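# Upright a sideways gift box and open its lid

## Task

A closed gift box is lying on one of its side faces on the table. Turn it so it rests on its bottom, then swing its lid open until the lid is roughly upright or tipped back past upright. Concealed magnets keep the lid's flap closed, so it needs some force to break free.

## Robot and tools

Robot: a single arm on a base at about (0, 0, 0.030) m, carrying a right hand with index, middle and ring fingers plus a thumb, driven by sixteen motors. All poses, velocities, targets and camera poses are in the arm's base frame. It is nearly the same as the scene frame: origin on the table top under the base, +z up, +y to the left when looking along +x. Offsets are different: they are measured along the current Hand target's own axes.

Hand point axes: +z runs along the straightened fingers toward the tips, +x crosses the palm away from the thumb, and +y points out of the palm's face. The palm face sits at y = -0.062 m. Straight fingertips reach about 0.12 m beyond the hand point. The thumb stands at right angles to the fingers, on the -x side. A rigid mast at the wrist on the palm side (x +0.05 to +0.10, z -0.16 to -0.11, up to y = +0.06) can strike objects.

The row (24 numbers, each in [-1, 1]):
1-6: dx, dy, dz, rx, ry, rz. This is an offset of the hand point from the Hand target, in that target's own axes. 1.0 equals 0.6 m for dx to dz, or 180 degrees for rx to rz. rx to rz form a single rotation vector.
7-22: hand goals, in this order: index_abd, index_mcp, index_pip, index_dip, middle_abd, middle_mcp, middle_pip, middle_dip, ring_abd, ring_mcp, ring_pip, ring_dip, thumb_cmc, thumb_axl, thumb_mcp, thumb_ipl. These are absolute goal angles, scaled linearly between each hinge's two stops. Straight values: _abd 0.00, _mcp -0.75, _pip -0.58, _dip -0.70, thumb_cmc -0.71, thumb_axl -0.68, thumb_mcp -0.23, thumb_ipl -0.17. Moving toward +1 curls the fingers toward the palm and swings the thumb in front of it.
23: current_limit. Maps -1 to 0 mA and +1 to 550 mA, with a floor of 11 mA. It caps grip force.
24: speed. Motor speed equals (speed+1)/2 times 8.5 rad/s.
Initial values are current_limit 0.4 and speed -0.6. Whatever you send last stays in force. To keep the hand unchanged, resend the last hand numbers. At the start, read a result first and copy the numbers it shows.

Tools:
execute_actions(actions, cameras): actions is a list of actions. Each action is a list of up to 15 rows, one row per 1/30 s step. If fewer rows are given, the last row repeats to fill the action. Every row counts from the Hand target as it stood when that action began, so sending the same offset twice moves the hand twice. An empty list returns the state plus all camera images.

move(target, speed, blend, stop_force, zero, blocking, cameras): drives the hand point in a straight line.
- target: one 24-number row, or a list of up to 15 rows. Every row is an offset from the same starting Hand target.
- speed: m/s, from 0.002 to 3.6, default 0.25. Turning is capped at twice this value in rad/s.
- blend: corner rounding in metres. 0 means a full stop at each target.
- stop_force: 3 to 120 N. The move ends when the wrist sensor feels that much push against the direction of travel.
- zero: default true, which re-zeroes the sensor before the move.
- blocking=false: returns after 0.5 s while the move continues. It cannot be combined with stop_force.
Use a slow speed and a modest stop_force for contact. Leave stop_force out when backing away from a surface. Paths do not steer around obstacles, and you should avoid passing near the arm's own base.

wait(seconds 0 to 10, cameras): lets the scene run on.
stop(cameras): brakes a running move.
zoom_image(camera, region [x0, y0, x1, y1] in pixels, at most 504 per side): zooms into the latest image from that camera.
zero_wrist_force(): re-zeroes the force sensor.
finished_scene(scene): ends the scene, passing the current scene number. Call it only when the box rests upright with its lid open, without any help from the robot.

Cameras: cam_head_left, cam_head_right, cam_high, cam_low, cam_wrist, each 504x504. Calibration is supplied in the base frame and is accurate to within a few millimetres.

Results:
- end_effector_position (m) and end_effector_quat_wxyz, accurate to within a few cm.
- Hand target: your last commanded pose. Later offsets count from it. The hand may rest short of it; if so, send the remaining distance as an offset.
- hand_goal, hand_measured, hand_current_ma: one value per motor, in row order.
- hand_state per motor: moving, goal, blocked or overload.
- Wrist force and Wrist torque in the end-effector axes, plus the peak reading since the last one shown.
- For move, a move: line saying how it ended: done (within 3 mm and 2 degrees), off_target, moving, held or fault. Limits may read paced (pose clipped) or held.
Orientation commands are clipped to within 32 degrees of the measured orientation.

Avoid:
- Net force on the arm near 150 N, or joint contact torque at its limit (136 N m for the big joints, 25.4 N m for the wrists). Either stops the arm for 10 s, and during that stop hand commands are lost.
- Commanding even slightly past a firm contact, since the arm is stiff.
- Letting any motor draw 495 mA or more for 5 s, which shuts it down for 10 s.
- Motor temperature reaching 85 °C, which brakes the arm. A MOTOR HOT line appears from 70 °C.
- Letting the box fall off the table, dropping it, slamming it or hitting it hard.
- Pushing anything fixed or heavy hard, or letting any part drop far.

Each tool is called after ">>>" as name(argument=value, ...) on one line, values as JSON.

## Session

>>> execute_actions(actions=[])

Scene clock: 0.00 s.
end_effector_position=(+0.4285, +0.0547, +0.2768) hand_goal=(+0.000, -0.754, -0.576, -0.696, +0.000, -0.754, -0.576, -0.696, +0.000, -0.754, -0.576, -0.696, -0.714, -0.678, -0.226, -0.168) hand_measured=(+0.000, -0.754, -0.576, -0.696, +0.000, -0.754, -0.576, -0.696, +0.000, -0.754, -0.576, -0.696, -0.714, -0.678, -0.226, -0.168) hand_current_ma=(+0, +0, +0, +0, +0, +0, +0, +0, +0, +0, +0, +0, +0, +0, +0, +0) hand_state=(goal, goal, goal, goal, goal, goal, goal, goal, goal, goal, goal, goal, goal, goal, goal, goal) hand_current_limit=0.40 hand_speed=-0.60 end_effector_quat_wxyz=(-0.356, +0.640, -0.666, +0.139)
Joint positions: [-0.513 -1.892 2.232 -2.462 -0.98 2.839]
Joint velocities: within noise
Joint torques (N m): no reading
Motor temperatures (°C): [28 29 29 34 29 29]
Wrist force (N): no reading
Wrist torque (N m): no reading
Wrist force, peak (N): no reading
Hand target: +0.4285, +0.0547, +0.2768; -0.356, +0.640, -0.666, +0.139
camera_calibration:
cam_wrist: T_world_to_cam=[[-0.501332, 0.847442, -0.174666, 0.25525], [-0.070007, 0.161478, 0.98439, -0.286374], [0.862418, 0.505734, -0.0216272, -0.267322], [0, 0, 0, 1]] pos_world=[0.33846, -0.0348732, 0.320706]

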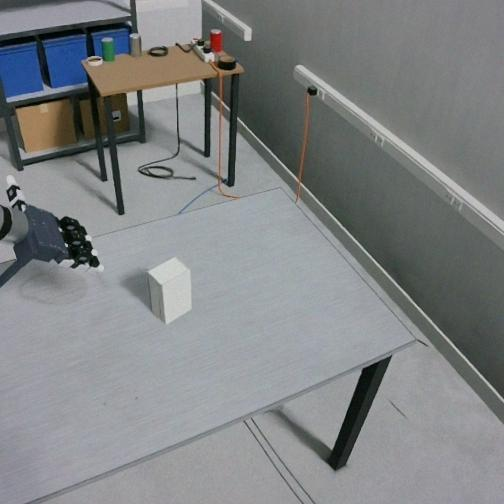

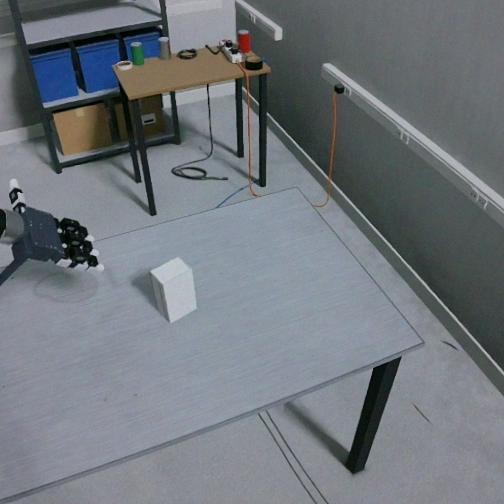

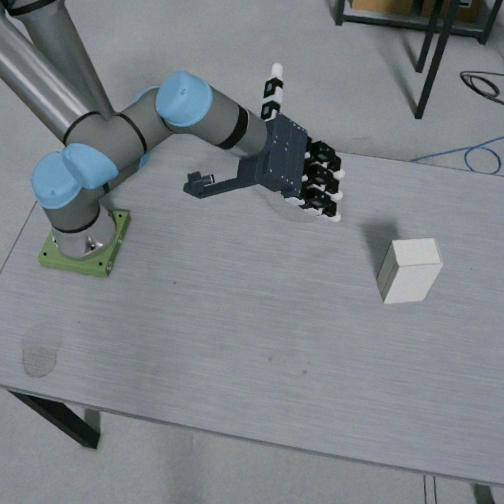

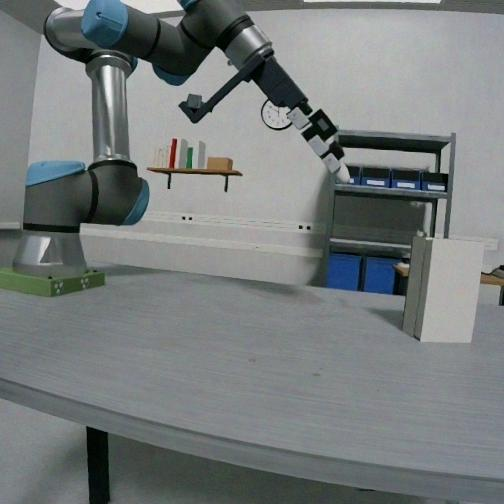

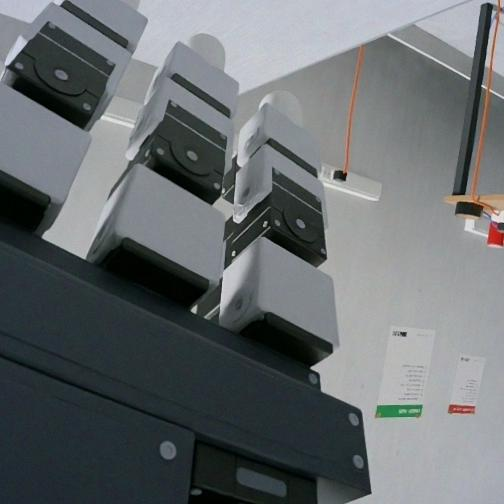

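Scene 1 done. Now the box stands on its end.

>>> zoom_image(camera="cam_low", region=[380, 220, 500, 360])

>>> zoom_image(camera="cam_head_left", region=[120, 240, 220, 340])

>>> zoom_image(camera="cam_high", region=[350, 210, 460, 320])

>>> zoom_image(camera="cam_head_right", region=[120, 240, 220, 340])

Scaled by 3.600.

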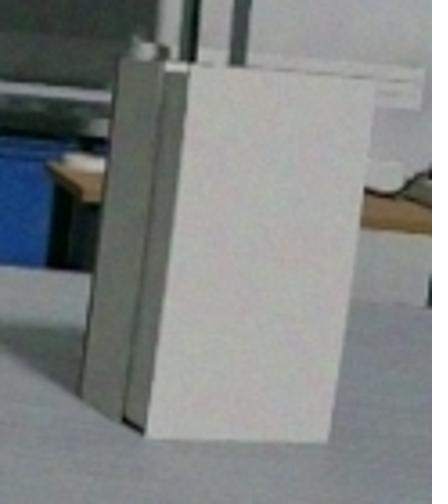

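Scaled by 5.040.

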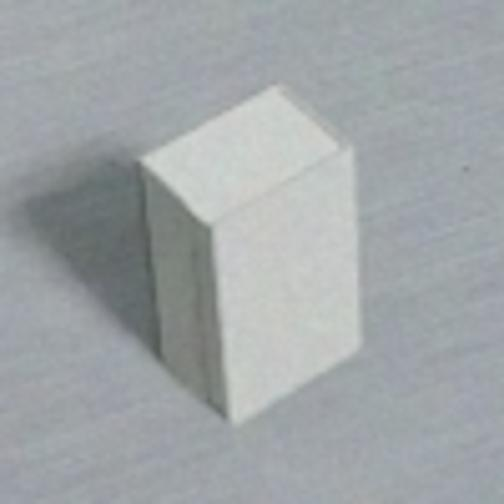

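Scaled by 4.582.

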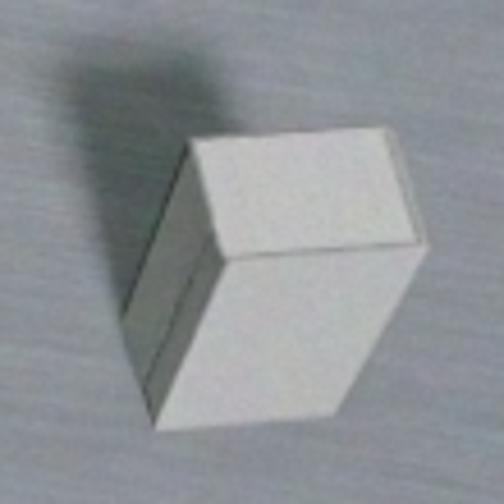

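Scaled by 5.040.

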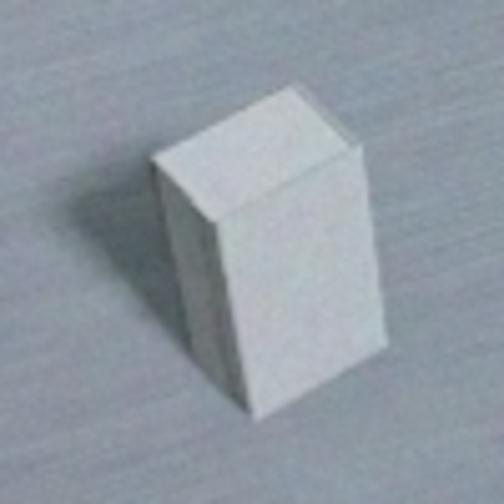

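>>> move(target=[-0.075,-0.513,0.2065,-0.1355,0.2273,0.3615,-0.3,-0.754,-0.576,-0.696,0,0.48,0.3,-0.696,0.3,-0.754,-0.576,-0.696,-0.714,-0.678,-0.226,-0.168,0.4,0], speed=0.35, cameras=["cam_high","cam_low","cam_head_left"])

Scene clock: 126.17 s.
end_effector_position=(+0.7381, +0.0878, +0.3999) hand_goal=(-0.300, -0.754, -0.576, -0.696, +0.000, +0.480, +0.300, -0.696, +0.300, -0.754, -0.576, -0.696, -0.714, -0.678, -0.226, -0.168) hand_measured=(-0.294, -0.750, -0.576, -0.696, +0.000, +0.464, +0.294, -0.696, +0.298, -0.748, -0.576, -0.696, -0.712, -0.678, -0.224, -0.168) hand_current_ma=(+17, +16, -2, +0, +0, -63, -18, +0, -7, +19, -2, +0, +8, +2, +9, +1) hand_state=(goal, goal, goal, goal, goal, goal, goal, goal, goal, goal, goal, goal, goal, goal, goal, goal) hand_current_limit=0.40 hand_speed=0.00 end_effector_quat_wxyz=(+0.000, -0.165, +0.986, +0.000)
Joint positions: [-0.18 -0.901 0.554 -1.223 -1.57 4.201]
Joint torques (N m): [5.15 -44.64 -32.31 -0.74 -1.47 1.69]
Wrist force (N): [0.2 -0.1 -1.3]
Wrist torque (N m): [0.01 0.05 -0.12]
Wrist force, peak (N): [0.0 0.4 -1.6]
Hand target: +0.7382, +0.0878, +0.3999; +0.000, -0.165, +0.986, +0.000
Off the commanded pose: 0.000 m, 0 deg.
move: done
Images, in order (width x height): cam_head_left 504x504, cam_high 504x504, cam_low 504x504.

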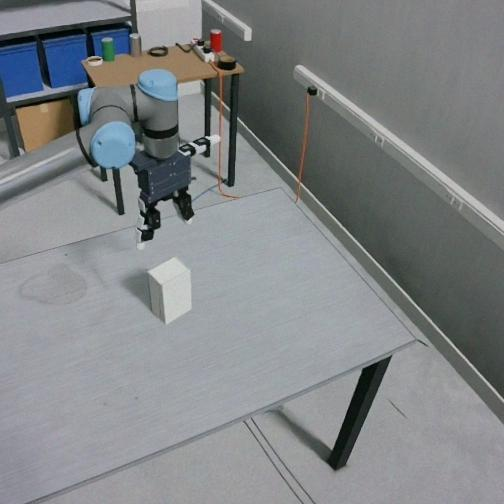

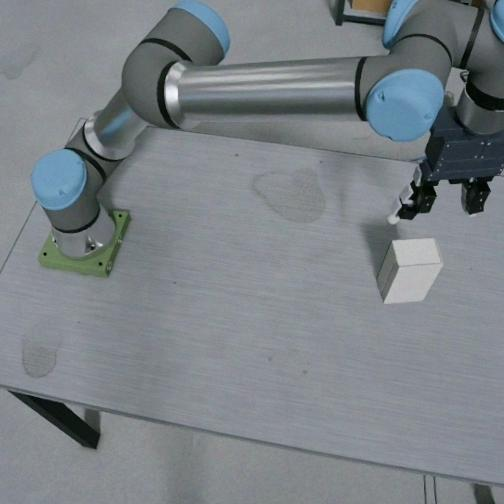

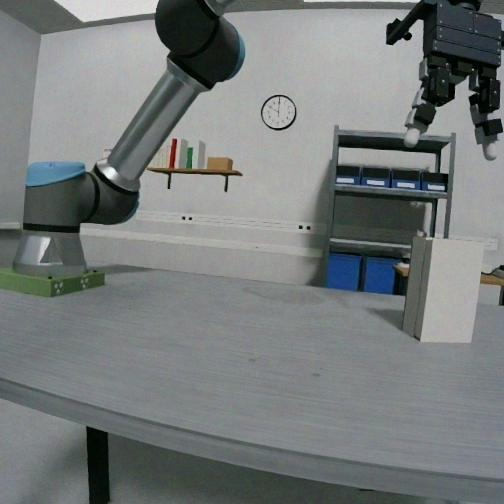

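>>> move(target=[-0.006,0.019,0.2,0,0,0,-0.3,-0.754,-0.576,-0.696,0,0.48,0.3,-0.696,0.3,-0.754,-0.576,-0.696,-0.714,-0.678,-0.226,-0.168,0.4,0], speed=0.25, cameras=["cam_high","cam_low","cam_head_left"])

>>> zoom_image(camera="cam_low", region=[370, 160, 504, 360])

>>> zoom_image(camera="cam_head_left", region=[110, 190, 230, 340])

Scene clock: 150.13 s.
end_effector_position=(+0.7379, +0.0998, +0.2800) hand_goal=(-0.300, -0.754, -0.576, -0.696, +0.000, +0.480, +0.300, -0.696, +0.300, -0.754, -0.576, -0.696, -0.714, -0.678, -0.226, -0.168) hand_measured=(-0.294, -0.750, -0.576, -0.696, +0.000, +0.464, +0.294, -0.696, +0.298, -0.748, -0.576, -0.696, -0.712, -0.678, -0.224, -0.168) hand_current_ma=(+16, +15, -2, +0, +0, -63, -17, +0, -7, +19, -2, +0, +7, +2, +11, +1) hand_state=(goal, goal, goal, goal, goal, goal, goal, goal, goal, goal, goal, goal, goal, goal, goal, goal) hand_current_limit=0.40 hand_speed=0.00 end_effector_quat_wxyz=(+0.000, -0.165, +0.986, +0.000)
Joint positions: [-0.164 -0.97 0.979 -1.58 -1.57 4.217]
Joint torques (N m): [4.98 -60.98 -6.54 -3.57 1.98 1.84]
Wrist force (N): [0.0 -0.3 -1.3]
Wrist torque (N m): [0.00 0.11 -0.16]
Wrist force, peak (N): [0.0 -0.1 -2.6]
Hand target: +0.7379, +0.0998, +0.2799; +0.000, -0.165, +0.986, +0.000
Off the commanded pose: 0.000 m, 0 deg.
move: done
Images, in order (width x height): cam_head_left 504x504, cam_high 504x504, cam_low 504x504.

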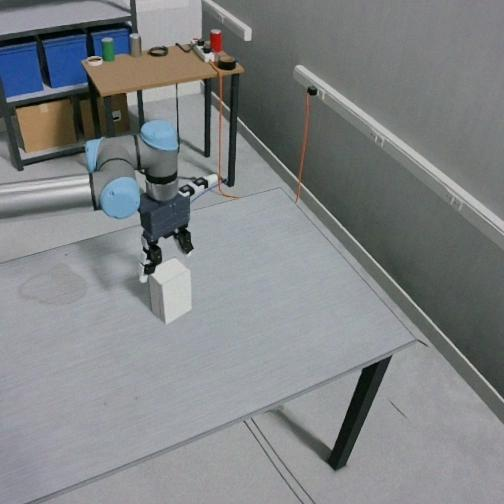

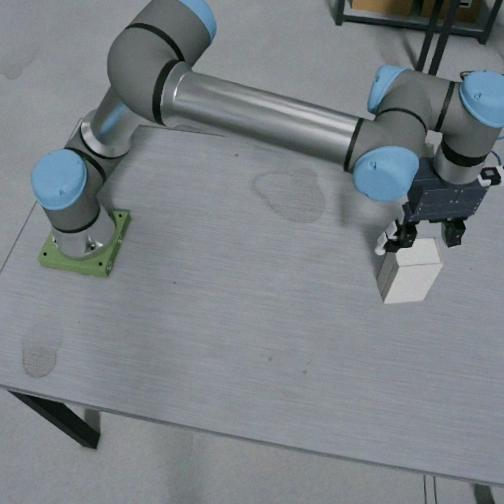

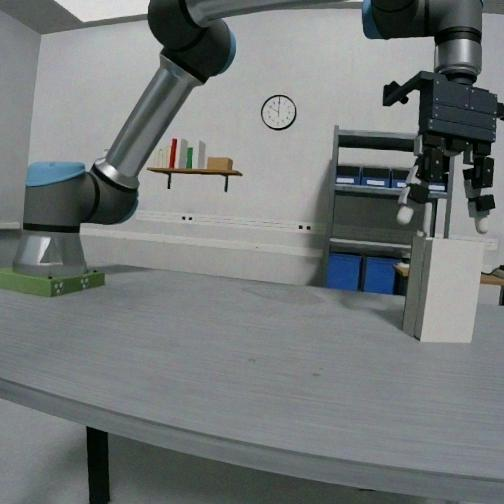

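Scaled by 2.520.

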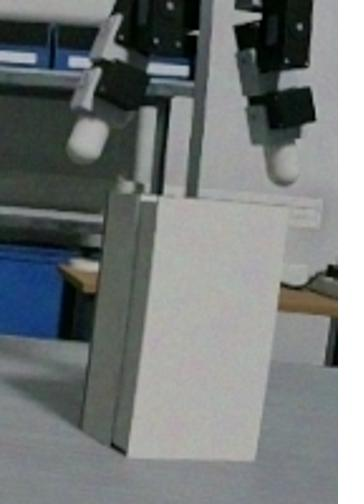

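Scaled by 3.360.

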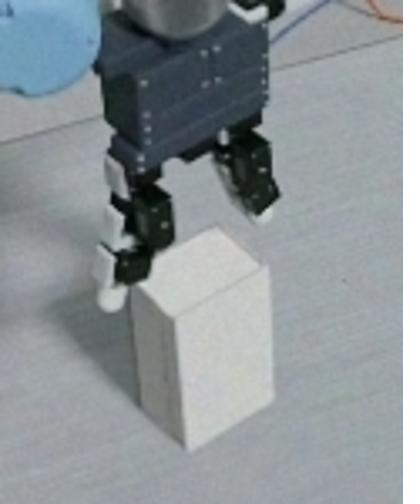

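>>> move(target=[[-0.018,0.018,0.0,0,0,0,-0.3,-0.754,-0.576,-0.696,0,0.48,0.3,-0.696,0.3,-0.754,-0.576,-0.696,-0.714,-0.678,-0.226,-0.168,0.4,0],[-0.018,0.018,0.093,0,0,0,-0.3,-0.754,-0.576,-0.696,0,0.48,0.3,-0.696,0.3,-0.754,-0.576,-0.696,-0.714,-0.678,-0.226,-0.168,0.4,0]], speed=[0.1,0.07], stop_force=4, cameras=["cam_high","cam_low","cam_head_left"])

>>> zoom_image(camera="cam_low", region=[370, 160, 504, 360])

>>> zoom_image(camera="cam_head_left", region=[110, 190, 230, 340])

Scene clock: 191.13 s.
end_effector_position=(+0.7446, +0.1136, +0.2241) hand_goal=(-0.300, -0.754, -0.576, -0.696, +0.000, +0.480, +0.300, -0.696, +0.300, -0.754, -0.576, -0.696, -0.714, -0.678, -0.226, -0.168) hand_measured=(-0.300, -0.750, -0.576, -0.696, +0.000, +0.464, +0.294, -0.696, +0.310, -0.750, -0.576, -0.696, -0.712, -0.678, -0.224, -0.168) hand_current_ma=(+1, +14, -2, +0, +0, -63, -17, +0, +29, +17, -2, +0, +7, +2, +11, +1) hand_state=(goal, goal, goal, goal, goal, goal, goal, goal, goal, goal, goal, goal, goal, goal, goal, goal) hand_current_limit=0.40 hand_speed=0.00 end_effector_quat_wxyz=(+0.000, -0.165, +0.986, +0.000)
Joint positions: [-0.144 -0.94 1.072 -1.704 -1.57 4.237]
Joint torques (N m): [-2.16 -44.79 -8.94 -4.02 2.11 1.83]
Wrist force (N): [0.8 -0.2 -2.5]
Wrist torque (N m): [0.12 0.23 -0.08]
Wrist force, peak (N): [0.7 -0.1 -2.7]
Hand target: +0.7446, +0.1135, +0.2241; +0.000, -0.165, +0.986, +0.000
Off the commanded pose: 0.000 m, 0 deg.
move: done
Images, in order (width x height): cam_head_left 504x504, cam_high 504x504, cam_low 504x504.

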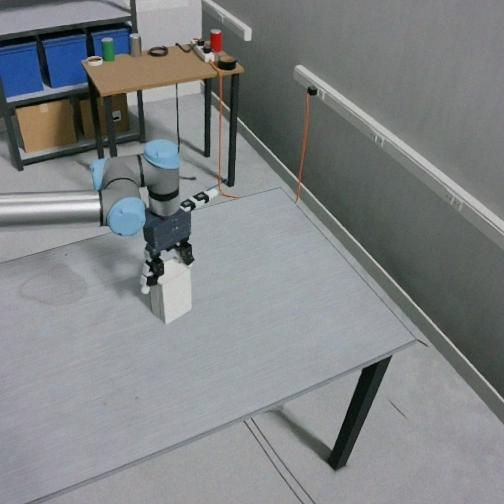

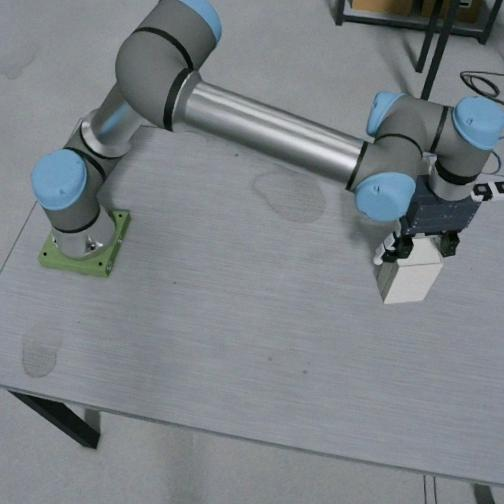

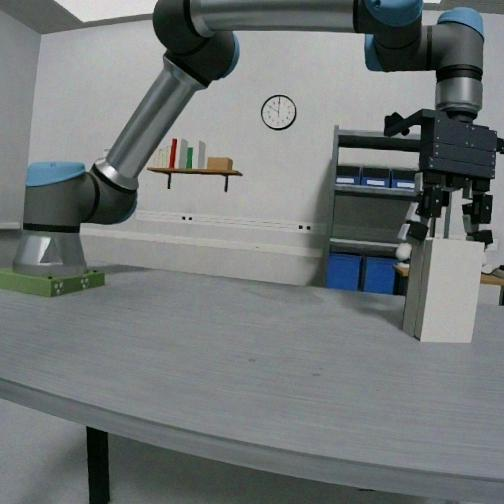

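Scaled by 2.520.

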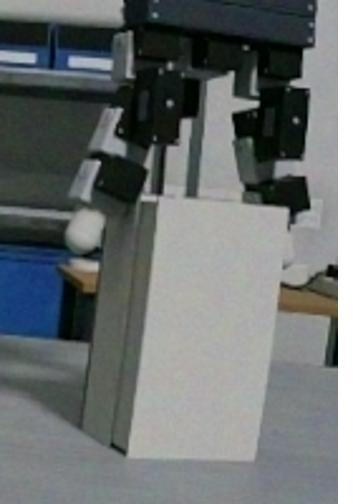

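Scaled by 3.360.

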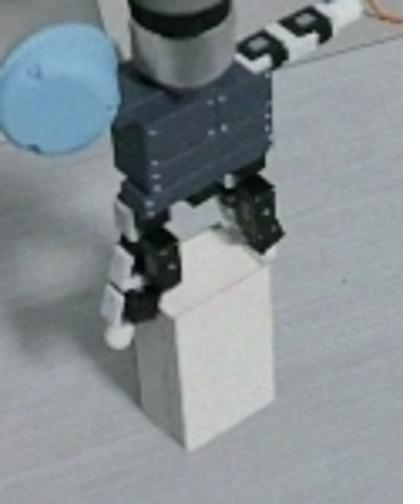

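>>> move(target=[0,-0.017,0,0,0,0,-0.3,-0.754,-0.576,-0.696,0,0.48,0.3,-0.696,0.3,-0.754,-0.576,-0.696,-0.714,-0.678,-0.226,-0.168,0.4,0], speed=0.05)

>>> execute_actions(actions=[[[0,0,0,0,0,0,-0.1,-0.754,-0.576,-0.696,0,0.48,0.3,-0.696,0.1,-0.754,-0.576,-0.696,-0.714,-0.678,-0.226,-0.168,0.4,-0.7]],[[0,0,0,0,0,0,0.15,-0.754,-0.576,-0.696,0,0.48,0.3,-0.696,-0.15,-0.754,-0.576,-0.696,-0.714,-0.678,-0.226,-0.168,0.4,-0.8]],[[0,0,0,0,0,0,0.15,-0.754,-0.576,-0.696,0,0.48,0.3,-0.696,-0.15,-0.754,-0.576,-0.696,-0.714,-0.678,-0.226,-0.168,0.4,-0.8]]], cameras=["cam_low","cam_high"])

>>> zoom_image(camera="cam_low", region=[370, 160, 504, 360])

Scene clock: 220.13 s.
end_effector_position=(+0.7478, +0.1041, +0.2241) hand_goal=(-0.300, -0.754, -0.576, -0.696, +0.000, +0.480, +0.300, -0.696, +0.300, -0.754, -0.576, -0.696, -0.714, -0.678, -0.226, -0.168) hand_measured=(-0.302, -0.750, -0.576, -0.696, +0.000, +0.464, +0.294, -0.696, +0.308, -0.750, -0.576, -0.696, -0.712, -0.678, -0.224, -0.168) hand_current_ma=(-3, +14, -2, +0, +0, -63, -17, +0, +25, +17, -2, +0, +7, +2, +11, +1) hand_state=(goal, goal, goal, goal, goal, goal, goal, goal, goal, goal, goal, goal, goal, goal, goal, goal) hand_current_limit=0.40 hand_speed=0.00 end_effector_quat_wxyz=(+0.000, -0.165, +0.986, +0.000)
Joint positions: [-0.156 -0.932 1.059 -1.698 -1.57 4.225]
Joint torques (N m): [-9.39 -47.23 -33.55 -0.82 0.86 -1.48]
Wrist force (N): [0.3 0.2 -1.6]
Wrist torque (N m): [0.04 0.16 -0.01]
Wrist force, peak (N): [0.7 -0.2 -2.8]
Hand target: +0.7479, +0.1039, +0.2241; +0.000, -0.165, +0.986, +0.000
Off the commanded pose: 0.000 m, 0 deg.
move: done

Scene clock: 221.83 s.
end_effector_position=(+0.7479, +0.1039, +0.2241) hand_goal=(+0.150, -0.754, -0.576, -0.696, +0.000, +0.480, +0.300, -0.696, -0.150, -0.754, -0.576, -0.696, -0.714, -0.678, -0.226, -0.168) hand_measured=(-0.290, -0.750, -0.576, -0.696, +0.000, +0.464, +0.294, -0.696, +0.298, -0.750, -0.576, -0.696, -0.712, -0.678, -0.224, -0.168) hand_current_ma=(-385, +14, -2, +0, +0, -63, -17, +0, +385, +17, -2, +0, +7, +2, +11, +1) hand_state=(blocked, goal, goal, goal, goal, goal, goal, goal, blocked, goal, goal, goal, goal, goal, goal, goal) hand_current_limit=0.40 hand_speed=-0.80 end_effector_quat_wxyz=(+0.000, -0.165, +0.986, +0.000)
Joint positions: [-0.156 -0.931 1.059 -1.698 -1.57 4.225]
Joint torques (N m): [-8.36 -44.93 -33.03 -0.77 -1.29 -1.81]
Wrist force (N): [-0.1 0.4 -1.9]
Wrist torque (N m): [0.05 0.16 -0.03]
Wrist force, peak (N): [-0.1 0.5 -2.1]
Hand target: +0.7479, +0.1039, +0.2241; +0.000, -0.165, +0.986, +0.000
Off the commanded pose: 0.000 m, 0 deg.
Step readings (end_effector_position):
0: (+0.7478, +0.1041, +0.2241)
1: (+0.7479, +0.1041, +0.2241)
2: (+0.7479, +0.1040, +0.2241)
4: (+0.7479, +0.1040, +0.2241)
8: (+0.7479, +0.1039, +0.2241)
15: (+0.7479, +0.1039, +0.2241)
16: (+0.7479, +0.1039, +0.2241)
17: (+0.7479, +0.1039, +0.2241)
19: (+0.7479, +0.1039, +0.2241)
23: (+0.7479, +0.1039, +0.2241)
30: (+0.7479, +0.1039, +0.2241)
31: (+0.7479, +0.1039, +0.2241)
32: (+0.7479, +0.1039, +0.2241)
34: (+0.7479, +0.1039, +0.2241)
38: (+0.7479, +0.1039, +0.2241)
45: (+0.7479, +0.1039, +0.2241)
Images, in order (width x height): cam_high 504x504, cam_low 504x504.

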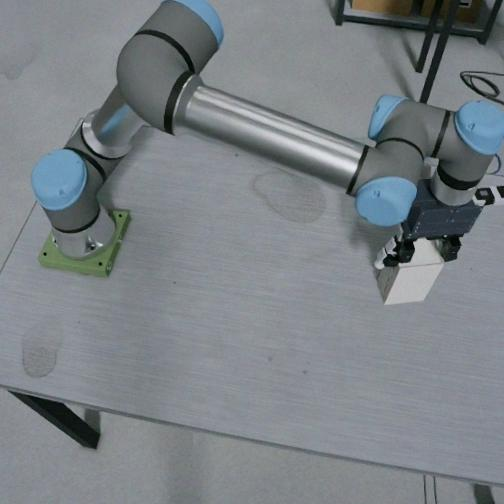

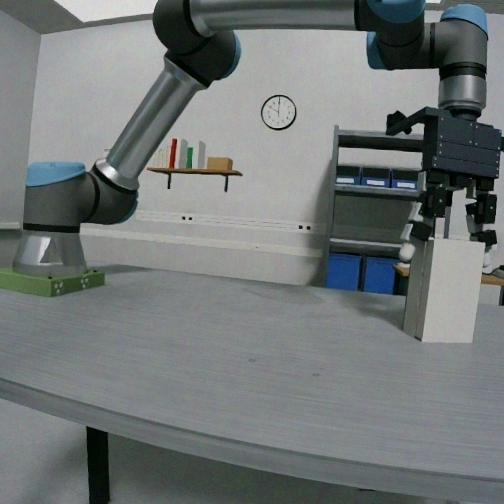

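Scaled by 2.520.

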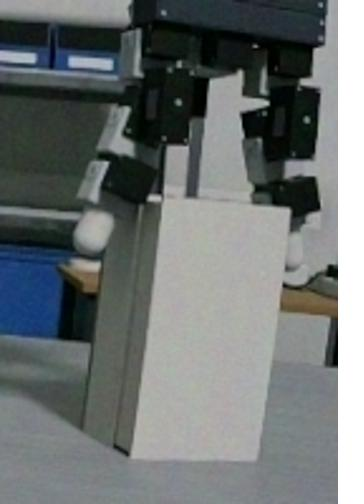

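>>> execute_actions(actions=[[[0,0,0,0,0,0,-0.33,-0.754,-0.576,-0.696,0,0.48,0.3,-0.696,0.33,-0.754,-0.576,-0.696,-0.714,-0.678,-0.226,-0.168,0.4,-0.3]]])

>>> move(target=[0,0,-0.018,0,0,0,-0.33,-0.754,-0.576,-0.696,0,0.48,0.3,-0.696,0.33,-0.754,-0.576,-0.696,-0.714,-0.678,-0.226,-0.168,0.4,0], speed=0.06)

>>> execute_actions(actions=[[[0,0,0,0,0,0,-0.1,-0.754,-0.576,-0.696,0,0.48,0.3,-0.696,0.1,-0.754,-0.576,-0.696,-0.714,-0.678,-0.226,-0.168,0.4,-0.7]],[[0,0,0,0,0,0,0.15,-0.754,-0.576,-0.696,0,0.48,0.3,-0.696,-0.15,-0.754,-0.576,-0.696,-0.714,-0.678,-0.226,-0.168,0.4,-0.8]],[[0,0,0,0,0,0,0.15,-0.754,-0.576,-0.696,0,0.48,0.3,-0.696,-0.15,-0.754,-0.576,-0.696,-0.714,-0.678,-0.226,-0.168,0.4,-0.8]]], cameras=["cam_low","cam_high"])

>>> zoom_image(camera="cam_low", region=[370, 160, 504, 360])

Scene clock: 264.03 s.
end_effector_position=(+0.7479, +0.1039, +0.2241) hand_goal=(-0.330, -0.754, -0.576, -0.696, +0.000, +0.480, +0.300, -0.696, +0.330, -0.754, -0.576, -0.696, -0.714, -0.678, -0.226, -0.168) hand_measured=(-0.328, -0.750, -0.576, -0.696, +0.000, +0.464, +0.294, -0.696, +0.330, -0.750, -0.576, -0.696, -0.712, -0.678, -0.224, -0.168) hand_current_ma=(+3, +14, -2, +0, +0, -63, -17, +0, +0, +17, -2, +0, +7, +2, +11, +1) hand_state=(goal, goal, goal, goal, goal, goal, goal, goal, goal, goal, goal, goal, goal, goal, goal, goal) hand_current_limit=0.40 hand_speed=-0.30 end_effector_quat_wxyz=(+0.000, -0.165, +0.986, +0.000)
Joint positions: [-0.156 -0.931 1.059 -1.698 -1.57 4.225]
Joint torques (N m): [-7.38 -46.83 -32.6 -0.68 -1.37 -1.67]
Wrist force (N): [-0.3 -0.2 -1.3]
Wrist torque (N m): [0.00 0.13 -0.06]
Wrist force, peak (N): [-0.1 0.7 -2.1]
Hand target: +0.7479, +0.1039, +0.2241; +0.000, -0.165, +0.986, +0.000
Off the commanded pose: 0.000 m, 0 deg.
Step readings (end_effector_position):
0: (+0.7479, +0.1039, +0.2241)
1: (+0.7479, +0.1039, +0.2241)
2: (+0.7479, +0.1039, +0.2241)
4: (+0.7479, +0.1039, +0.2241)
8: (+0.7479, +0.1039, +0.2241)
15: (+0.7479, +0.1039, +0.2241)

Scene clock: 264.90 s.
end_effector_position=(+0.7479, +0.1039, +0.2348) hand_goal=(-0.330, -0.754, -0.576, -0.696, +0.000, +0.480, +0.300, -0.696, +0.330, -0.754, -0.576, -0.696, -0.714, -0.678, -0.226, -0.168) hand_measured=(-0.328, -0.750, -0.576, -0.696, +0.000, +0.464, +0.294, -0.696, +0.330, -0.750, -0.576, -0.696, -0.712, -0.678, -0.224, -0.168) hand_current_ma=(+3, +14, -2, +0, +0, -63, -17, +0, +0, +17, -2, +0, +7, +2, +11, +1) hand_state=(goal, goal, goal, goal, goal, goal, goal, goal, goal, goal, goal, goal, goal, goal, goal, goal) hand_current_limit=0.40 hand_speed=0.00 end_effector_quat_wxyz=(+0.000, -0.165, +0.986, +0.000)
Joint positions: [-0.156 -0.935 1.037 -1.673 -1.57 4.225]
Joint torques (N m): [-8.46 -61.66 -34.14 -0.76 -0.44 -1.64]
Wrist force (N): [-0.3 0.0 -1.4]
Wrist torque (N m): [0.03 0.11 -0.05]
Wrist force, peak (N): [-0.5 0.1 -1.6]
Hand target: +0.7479, +0.1039, +0.2349; +0.000, -0.165, +0.986, +0.000
Off the commanded pose: 0.000 m, 0 deg.
move: done

Scene clock: 266.60 s.
end_effector_position=(+0.7479, +0.1039, +0.2349) hand_goal=(+0.150, -0.754, -0.576, -0.696, +0.000, +0.480, +0.300, -0.696, -0.150, -0.754, -0.576, -0.696, -0.714, -0.678, -0.226, -0.168) hand_measured=(-0.244, -0.750, -0.576, -0.696, +0.000, +0.464, +0.294, -0.696, +0.246, -0.750, -0.576, -0.696, -0.712, -0.678, -0.224, -0.168) hand_current_ma=(-385, +14, -2, +0, +0, -63, -17, +0, +385, +16, -2, +0, +7, +2, +11, +1) hand_state=(blocked, goal, goal, goal, goal, goal, goal, goal, blocked, goal, goal, goal, goal, goal, goal, goal) hand_current_limit=0.40 hand_speed=-0.80 end_effector_quat_wxyz=(+0.000, -0.165, +0.986, +0.000)
Joint positions: [-0.156 -0.935 1.037 -1.673 -1.57 4.225]
Joint torques (N m): [-7.08 -61.52 -33.31 -0.78 -0.39 -1.74]
Wrist force (N): [-0.5 0.0 -0.8]
Wrist torque (N m): [-0.02 0.14 -0.05]
Wrist force, peak (N): [-0.4 -0.1 -1.5]
Hand target: +0.7479, +0.1039, +0.2349; +0.000, -0.165, +0.986, +0.000
Off the commanded pose: 0.000 m, 0 deg.
Step readings (end_effector_position):
0: (+0.7479, +0.1039, +0.2348)
1: (+0.7479, +0.1039, +0.2348)
2: (+0.7479, +0.1039, +0.2348)
4: (+0.7479, +0.1039, +0.2348)
8: (+0.7479, +0.1039, +0.2349)
15: (+0.7479, +0.1039, +0.2349)
16: (+0.7479, +0.1039, +0.2349)
17: (+0.7479, +0.1039, +0.2349)
19: (+0.7479, +0.1039, +0.2349)
23: (+0.7479, +0.1039, +0.2349)
30: (+0.7479, +0.1039, +0.2349)
31: (+0.7479, +0.1039, +0.2349)
32: (+0.7479, +0.1039, +0.2349)
34: (+0.7479, +0.1039, +0.2349)
38: (+0.7479, +0.1039, +0.2349)
45: (+0.7479, +0.1039, +0.2349)
Images, in order (width x height): cam_high 504x504, cam_low 504x504.

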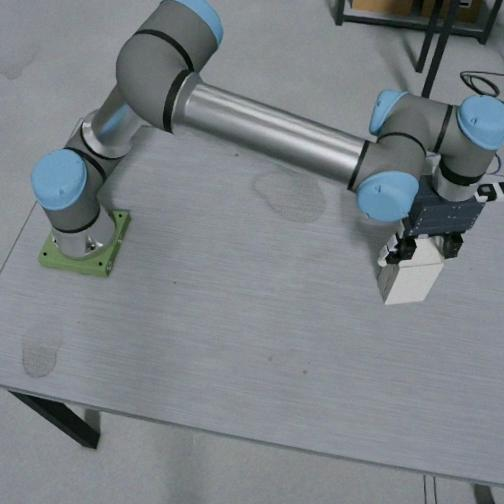

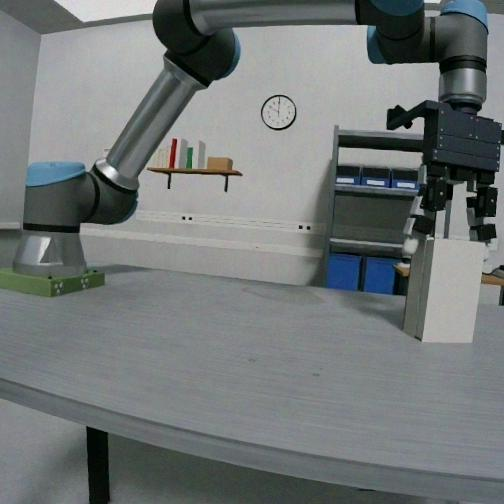

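Scaled by 2.520.

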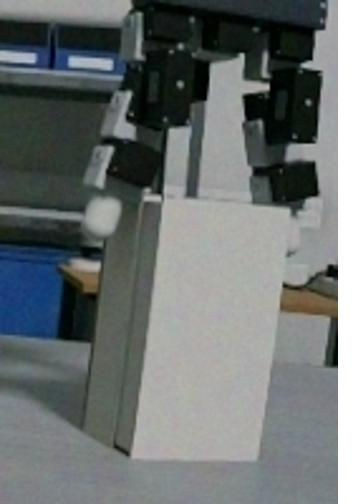

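>>> zoom_image(camera="cam_high", region=[370, 200, 470, 300])

>>> execute_actions(actions=[])

>>> zoom_image(camera="cam_head_left", region=[120, 210, 220, 330])

>>> zoom_image(camera="cam_wrist", region=[0, 0, 504, 504])

Scaled by 5.040.

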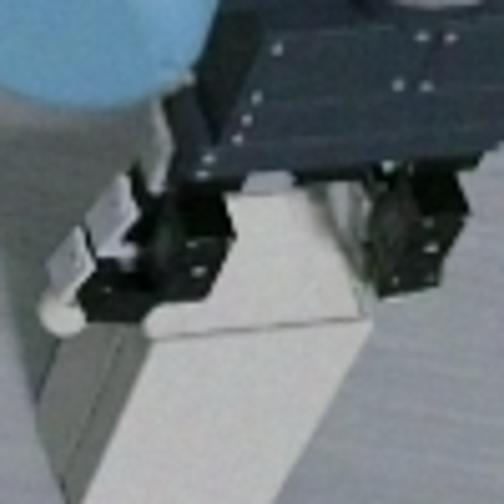

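Scene clock: 306.27 s.
end_effector_position=(+0.7479, +0.1039, +0.2349) hand_goal=(+0.150, -0.754, -0.576, -0.696, +0.000, +0.480, +0.300, -0.696, -0.150, -0.754, -0.576, -0.696, -0.714, -0.678, -0.226, -0.168) hand_measured=(-0.244, -0.750, -0.576, -0.696, +0.000, +0.464, +0.294, -0.696, +0.246, -0.750, -0.576, -0.696, -0.712, -0.678, -0.224, -0.168) hand_current_ma=(-385, +14, -2, +0, +0, -63, -17, +0, +385, +16, -2, +0, +7, +2, +11, +1) hand_state=(blocked, goal, goal, goal, goal, goal, goal, goal, blocked, goal, goal, goal, goal, goal, goal, goal) hand_current_limit=0.40 hand_speed=-0.80 end_effector_quat_wxyz=(+0.000, -0.165, +0.986, +0.000)
Joint positions: [-0.156 -0.935 1.037 -1.673 -1.57 4.225]
Joint velocities: within noise
Joint torques (N m): [-4.99 -61.56 -33.45 -0.83 -0.35 -1.7]
Motor temperatures (°C): [28 30 29 34 29 29]
Wrist force (N): [-0.1 0.2 -0.7]
Wrist torque (N m): [0.00 0.09 -0.02]
Wrist force, peak (N): [-0.3 0.2 -0.9]
Hand target: +0.7479, +0.1039, +0.2349; +0.000, -0.165, +0.986, +0.000
Off the commanded pose: 0.000 m, 0 deg.
camera_calibration:
cam_wrist: T_world_to_cam=[[0.551147, 0.834001, -0.0260748, -0.454286], [0.60702, -0.379315, 0.698317, -0.613622], [0.572507, -0.400703, -0.715313, -0.094597], [0, 0, 0, 1]] pos_world=[0.677016, 0.108214, 0.348991]

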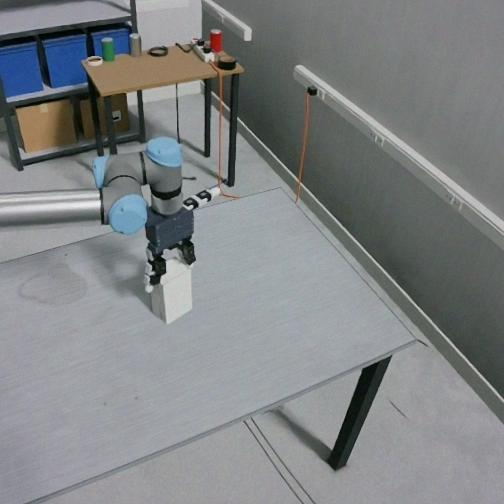

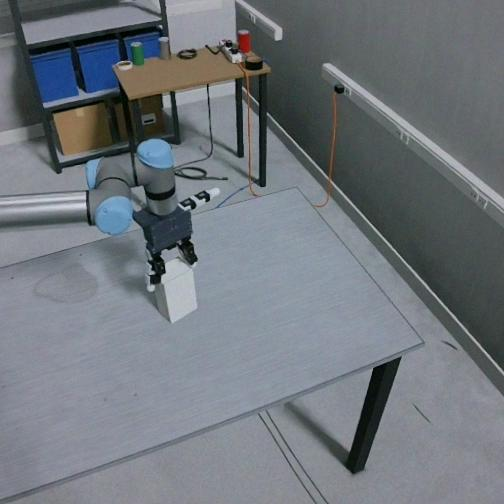

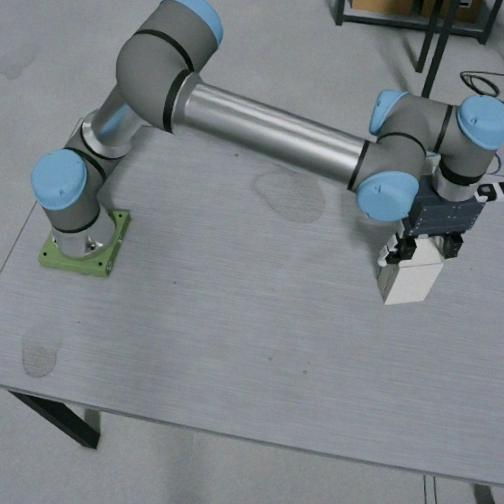

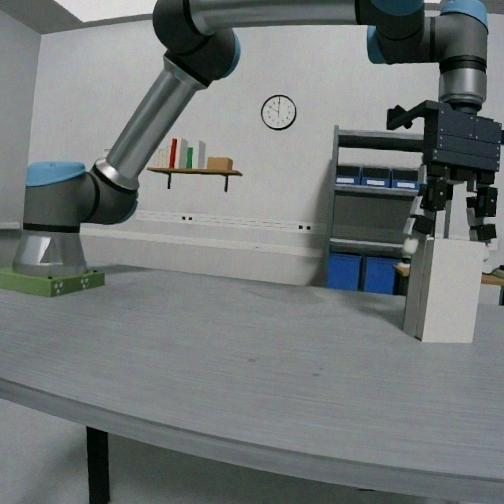

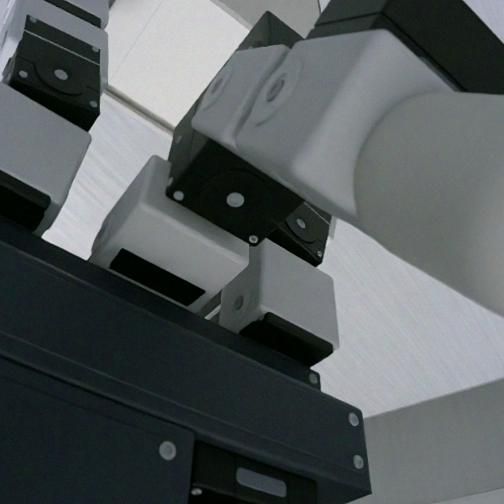

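Scaled by 4.200.

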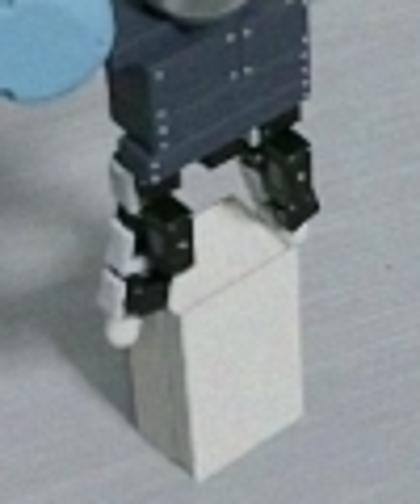

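Scaled by 1.000.

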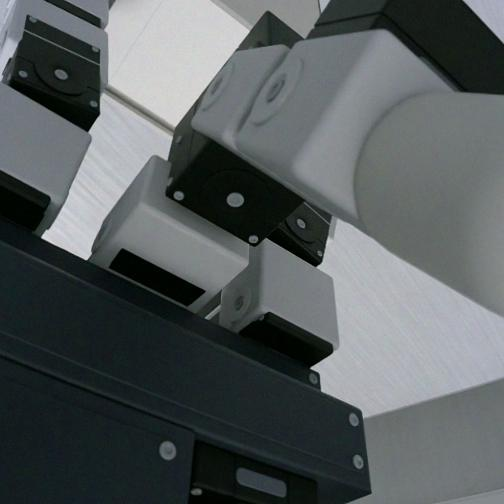

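>>> execute_actions(actions=[[[0,0,0,0,0,0,-0.28,-0.754,-0.576,-0.696,0,0.48,0.3,-0.696,0.28,-0.754,-0.576,-0.696,-0.714,-0.678,-0.226,-0.168,0.4,-0.3]]])

>>> move(target=[0,0,-0.015,0,0,0,-0.28,-0.754,-0.576,-0.696,0,0.48,0.3,-0.696,0.28,-0.754,-0.576,-0.696,-0.714,-0.678,-0.226,-0.168,0.4,0], speed=0.06)

>>> execute_actions(actions=[[[0,0,0,0,0,0,-0.1,-0.754,-0.576,-0.696,0,0.48,0.3,-0.696,0.1,-0.754,-0.576,-0.696,-0.714,-0.678,-0.226,-0.168,0.3,-0.7]],[[0,0,0,0,0,0,0.05,-0.754,-0.576,-0.696,0,0.48,0.3,-0.696,-0.05,-0.754,-0.576,-0.696,-0.714,-0.678,-0.226,-0.168,0.3,-0.8]],[[0,0,0,0,0,0,0.05,-0.754,-0.576,-0.696,0,0.48,0.3,-0.696,-0.05,-0.754,-0.576,-0.696,-0.714,-0.678,-0.226,-0.168,0.3,-0.8]]], cameras=["cam_low","cam_high"])

>>> zoom_image(camera="cam_low", region=[370, 160, 504, 360])

>>> zoom_image(camera="cam_high", region=[370, 200, 470, 300])

Scene clock: 326.73 s.
end_effector_position=(+0.7479, +0.1039, +0.2349) hand_goal=(-0.280, -0.754, -0.576, -0.696, +0.000, +0.480, +0.300, -0.696, +0.280, -0.754, -0.576, -0.696, -0.714, -0.678, -0.226, -0.168) hand_measured=(-0.280, -0.750, -0.576, -0.696, +0.000, +0.464, +0.294, -0.696, +0.280, -0.750, -0.576, -0.696, -0.712, -0.678, -0.224, -0.168) hand_current_ma=(+1, +14, -2, +0, +0, -63, -17, +0, +0, +16, -2, +0, +7, +2, +11, +1) hand_state=(goal, goal, goal, goal, goal, goal, goal, goal, goal, goal, goal, goal, goal, goal, goal, goal) hand_current_limit=0.40 hand_speed=-0.30 end_effector_quat_wxyz=(+0.000, -0.165, +0.986, +0.000)
Joint positions: [-0.156 -0.935 1.037 -1.673 -1.57 4.225]
Joint torques (N m): [-2.3 -61.28 -31.59 -0.76 -0.36 -1.76]
Wrist force (N): [0.0 0.1 -1.3]
Wrist torque (N m): [0.04 0.08 -0.01]
Wrist force, peak (N): [-0.4 0.0 -1.6]
Hand target: +0.7479, +0.1039, +0.2349; +0.000, -0.165, +0.986, +0.000
Off the commanded pose: 0.000 m, 0 deg.
Step readings (end_effector_position):
0: (+0.7479, +0.1039, +0.2349)
1: (+0.7479, +0.1039, +0.2349)
2: (+0.7479, +0.1039, +0.2349)
4: (+0.7479, +0.1039, +0.2349)
8: (+0.7479, +0.1039, +0.2349)
15: (+0.7479, +0.1039, +0.2349)

Scene clock: 327.57 s.
end_effector_position=(+0.7479, +0.1039, +0.2437) hand_goal=(-0.280, -0.754, -0.576, -0.696, +0.000, +0.480, +0.300, -0.696, +0.280, -0.754, -0.576, -0.696, -0.714, -0.678, -0.226, -0.168) hand_measured=(-0.280, -0.750, -0.576, -0.696, +0.000, +0.464, +0.294, -0.696, +0.280, -0.750, -0.576, -0.696, -0.712, -0.678, -0.224, -0.168) hand_current_ma=(+1, +14, -2, +0, +0, -63, -17, +0, +0, +16, -2, +0, +7, +2, +11, +1) hand_state=(goal, goal, goal, goal, goal, goal, goal, goal, goal, goal, goal, goal, goal, goal, goal, goal) hand_current_limit=0.40 hand_speed=0.00 end_effector_quat_wxyz=(+0.000, -0.165, +0.986, +0.000)
Joint positions: [-0.156 -0.937 1.018 -1.652 -1.57 4.225]
Joint torques (N m): [-4.42 -61.19 -32.79 -0.54 0.37 -1.82]
Wrist force (N): [-0.4 0.1 -1.4]
Wrist torque (N m): [0.06 0.14 -0.05]
Wrist force, peak (N): [-0.4 -0.1 -1.6]
Hand target: +0.7479, +0.1039, +0.2439; +0.000, -0.165, +0.986, +0.000
Off the commanded pose: 0.000 m, 0 deg.
move: done

Scene clock: 329.27 s.
end_effector_position=(+0.7479, +0.1039, +0.2439) hand_goal=(+0.050, -0.754, -0.576, -0.696, +0.000, +0.480, +0.300, -0.696, -0.050, -0.754, -0.576, -0.696, -0.714, -0.678, -0.226, -0.168) hand_measured=(-0.140, -0.750, -0.576, -0.696, +0.000, +0.464, +0.294, -0.696, +0.140, -0.750, -0.576, -0.696, -0.712, -0.678, -0.224, -0.168) hand_current_ma=(-358, +14, -2, +0, +0, -63, -17, +0, +357, +16, -2, +0, +7, +2, +11, +1) hand_state=(blocked, goal, goal, goal, goal, goal, goal, goal, blocked, goal, goal, goal, goal, goal, goal, goal) hand_current_limit=0.30 hand_speed=-0.80 end_effector_quat_wxyz=(+0.000, -0.165, +0.986, +0.000)
Joint positions: [-0.156 -0.937 1.017 -1.651 -1.57 4.225]
Joint torques (N m): [-5.82 -62.05 -33.64 -0.89 0.41 -1.84]
Wrist force (N): [-0.2 0.0 -0.5]
Wrist torque (N m): [-0.02 0.10 -0.03]
Wrist force, peak (N): [-0.3 -0.1 -1.5]
Hand target: +0.7479, +0.1039, +0.2439; +0.000, -0.165, +0.986, +0.000
Off the commanded pose: 0.000 m, 0 deg.
Step readings (end_effector_position):
0: (+0.7479, +0.1039, +0.2437)
1: (+0.7479, +0.1039, +0.2438)
2: (+0.7479, +0.1039, +0.2438)
4: (+0.7479, +0.1039, +0.2438)
8: (+0.7479, +0.1039, +0.2439)
15: (+0.7479, +0.1039, +0.2439)
16: (+0.7479, +0.1039, +0.2439)
17: (+0.7479, +0.1039, +0.2439)
19: (+0.7479, +0.1039, +0.2439)
23: (+0.7479, +0.1039, +0.2439)
30: (+0.7479, +0.1039, +0.2439)
31: (+0.7479, +0.1039, +0.2439)
32: (+0.7479, +0.1039, +0.2439)
34: (+0.7479, +0.1039, +0.2439)
38: (+0.7479, +0.1039, +0.2439)
45: (+0.7479, +0.1039, +0.2439)
Images, in order (width x height): cam_high 504x504, cam_low 504x504.

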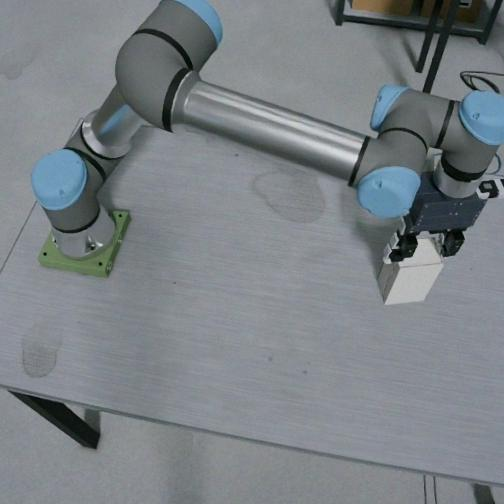

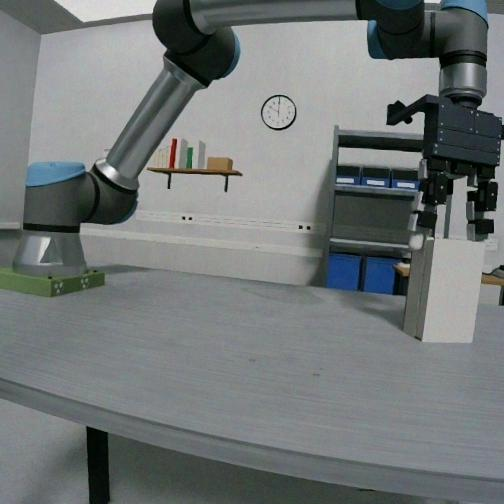

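Scaled by 2.520.

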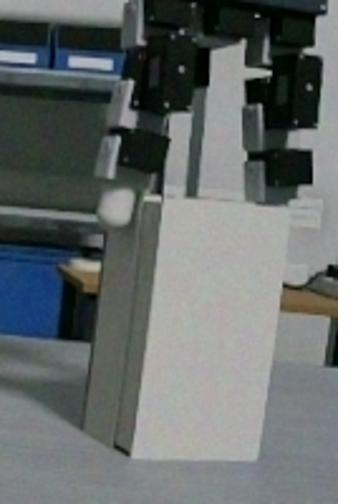

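Scaled by 5.040.

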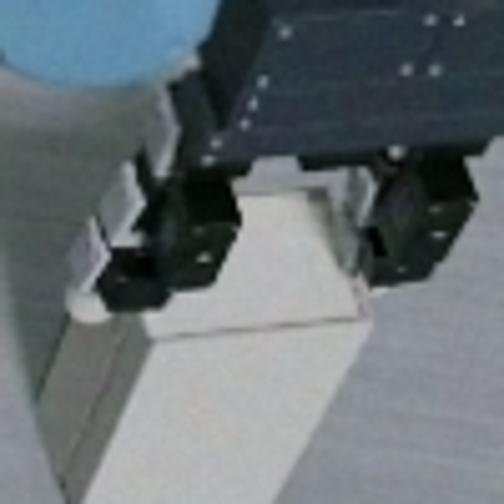

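>>> move(target=[[0,-0.0987,-0.0302,-0.069,0,0,0.1,-0.754,-0.576,-0.696,0,0.48,0.3,-0.696,-0.1,-0.754,-0.576,-0.696,-0.714,-0.678,-0.226,-0.168,0.55,-0.8],[0,-0.2012,-0.0365,-0.139,0,0,0.1,-0.754,-0.576,-0.696,0,0.48,0.3,-0.696,-0.1,-0.754,-0.576,-0.696,-0.714,-0.678,-0.226,-0.168,0.55,-0.8]], speed=0.07, blend=[0.01,0], cameras=["cam_low","cam_high"])

>>> zoom_image(camera="cam_low", region=[360, 140, 504, 380])

Scene clock: 393.77 s.
end_effector_position=(+0.7871, -0.0103, +0.2657) hand_goal=(+0.100, -0.754, -0.576, -0.696, +0.000, +0.480, +0.300, -0.696, -0.100, -0.754, -0.576, -0.696, -0.714, -0.678, -0.226, -0.168) hand_measured=(-0.138, -0.726, -0.564, -0.696, +0.000, +0.464, +0.296, -0.696, +0.138, -0.728, -0.564, -0.692, -0.716, -0.678, -0.224, -0.168) hand_current_ma=(-426, +113, +42, +1, +0, -63, -11, +0, +426, +103, +43, +10, -3, +2, +11, +1) hand_state=(blocked, blocked, goal, goal, goal, goal, goal, goal, blocked, blocked, goal, goal, goal, goal, goal, goal) hand_current_limit=0.55 hand_speed=-0.80 end_effector_quat_wxyz=(-0.035, -0.161, +0.963, +0.214)
Joint positions: [-0.377 -0.608 0.451 -1.119 -1.243 3.955]
Joint torques (N m): [-8.82 -48.27 -29.5 0.09 1.57 -1.6]
Wrist force (N): [-0.2 4.1 -8.7]
Wrist torque (N m): [0.47 -0.03 -0.05]
Wrist force, peak (N): [0.0 4.6 -9.9]
Hand target: +0.7871, -0.0103, +0.2657; -0.036, -0.161, +0.963, +0.214
Off the commanded pose: 0.000 m, 0 deg.
move: done
Images, in order (width x height): cam_high 504x504, cam_low 504x504.

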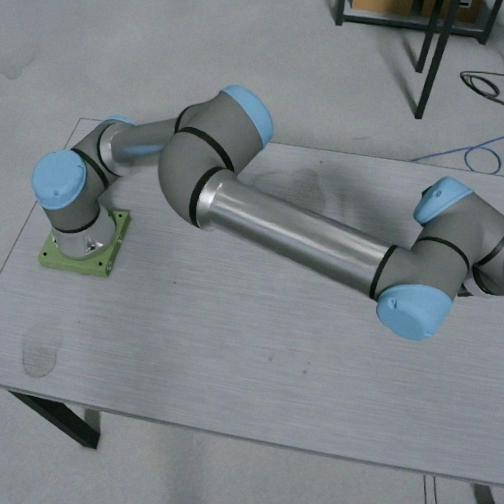

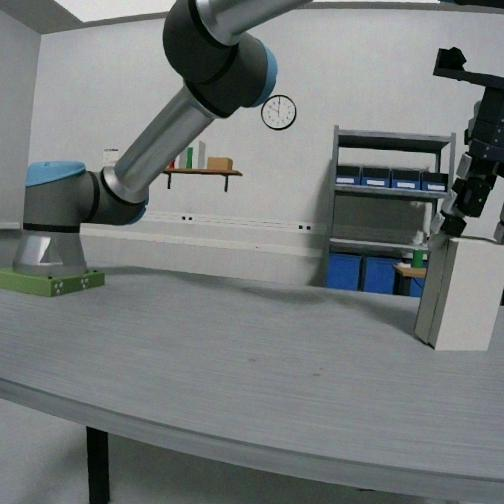

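Scaled by 2.100.

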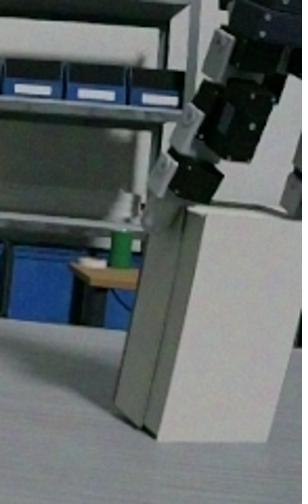

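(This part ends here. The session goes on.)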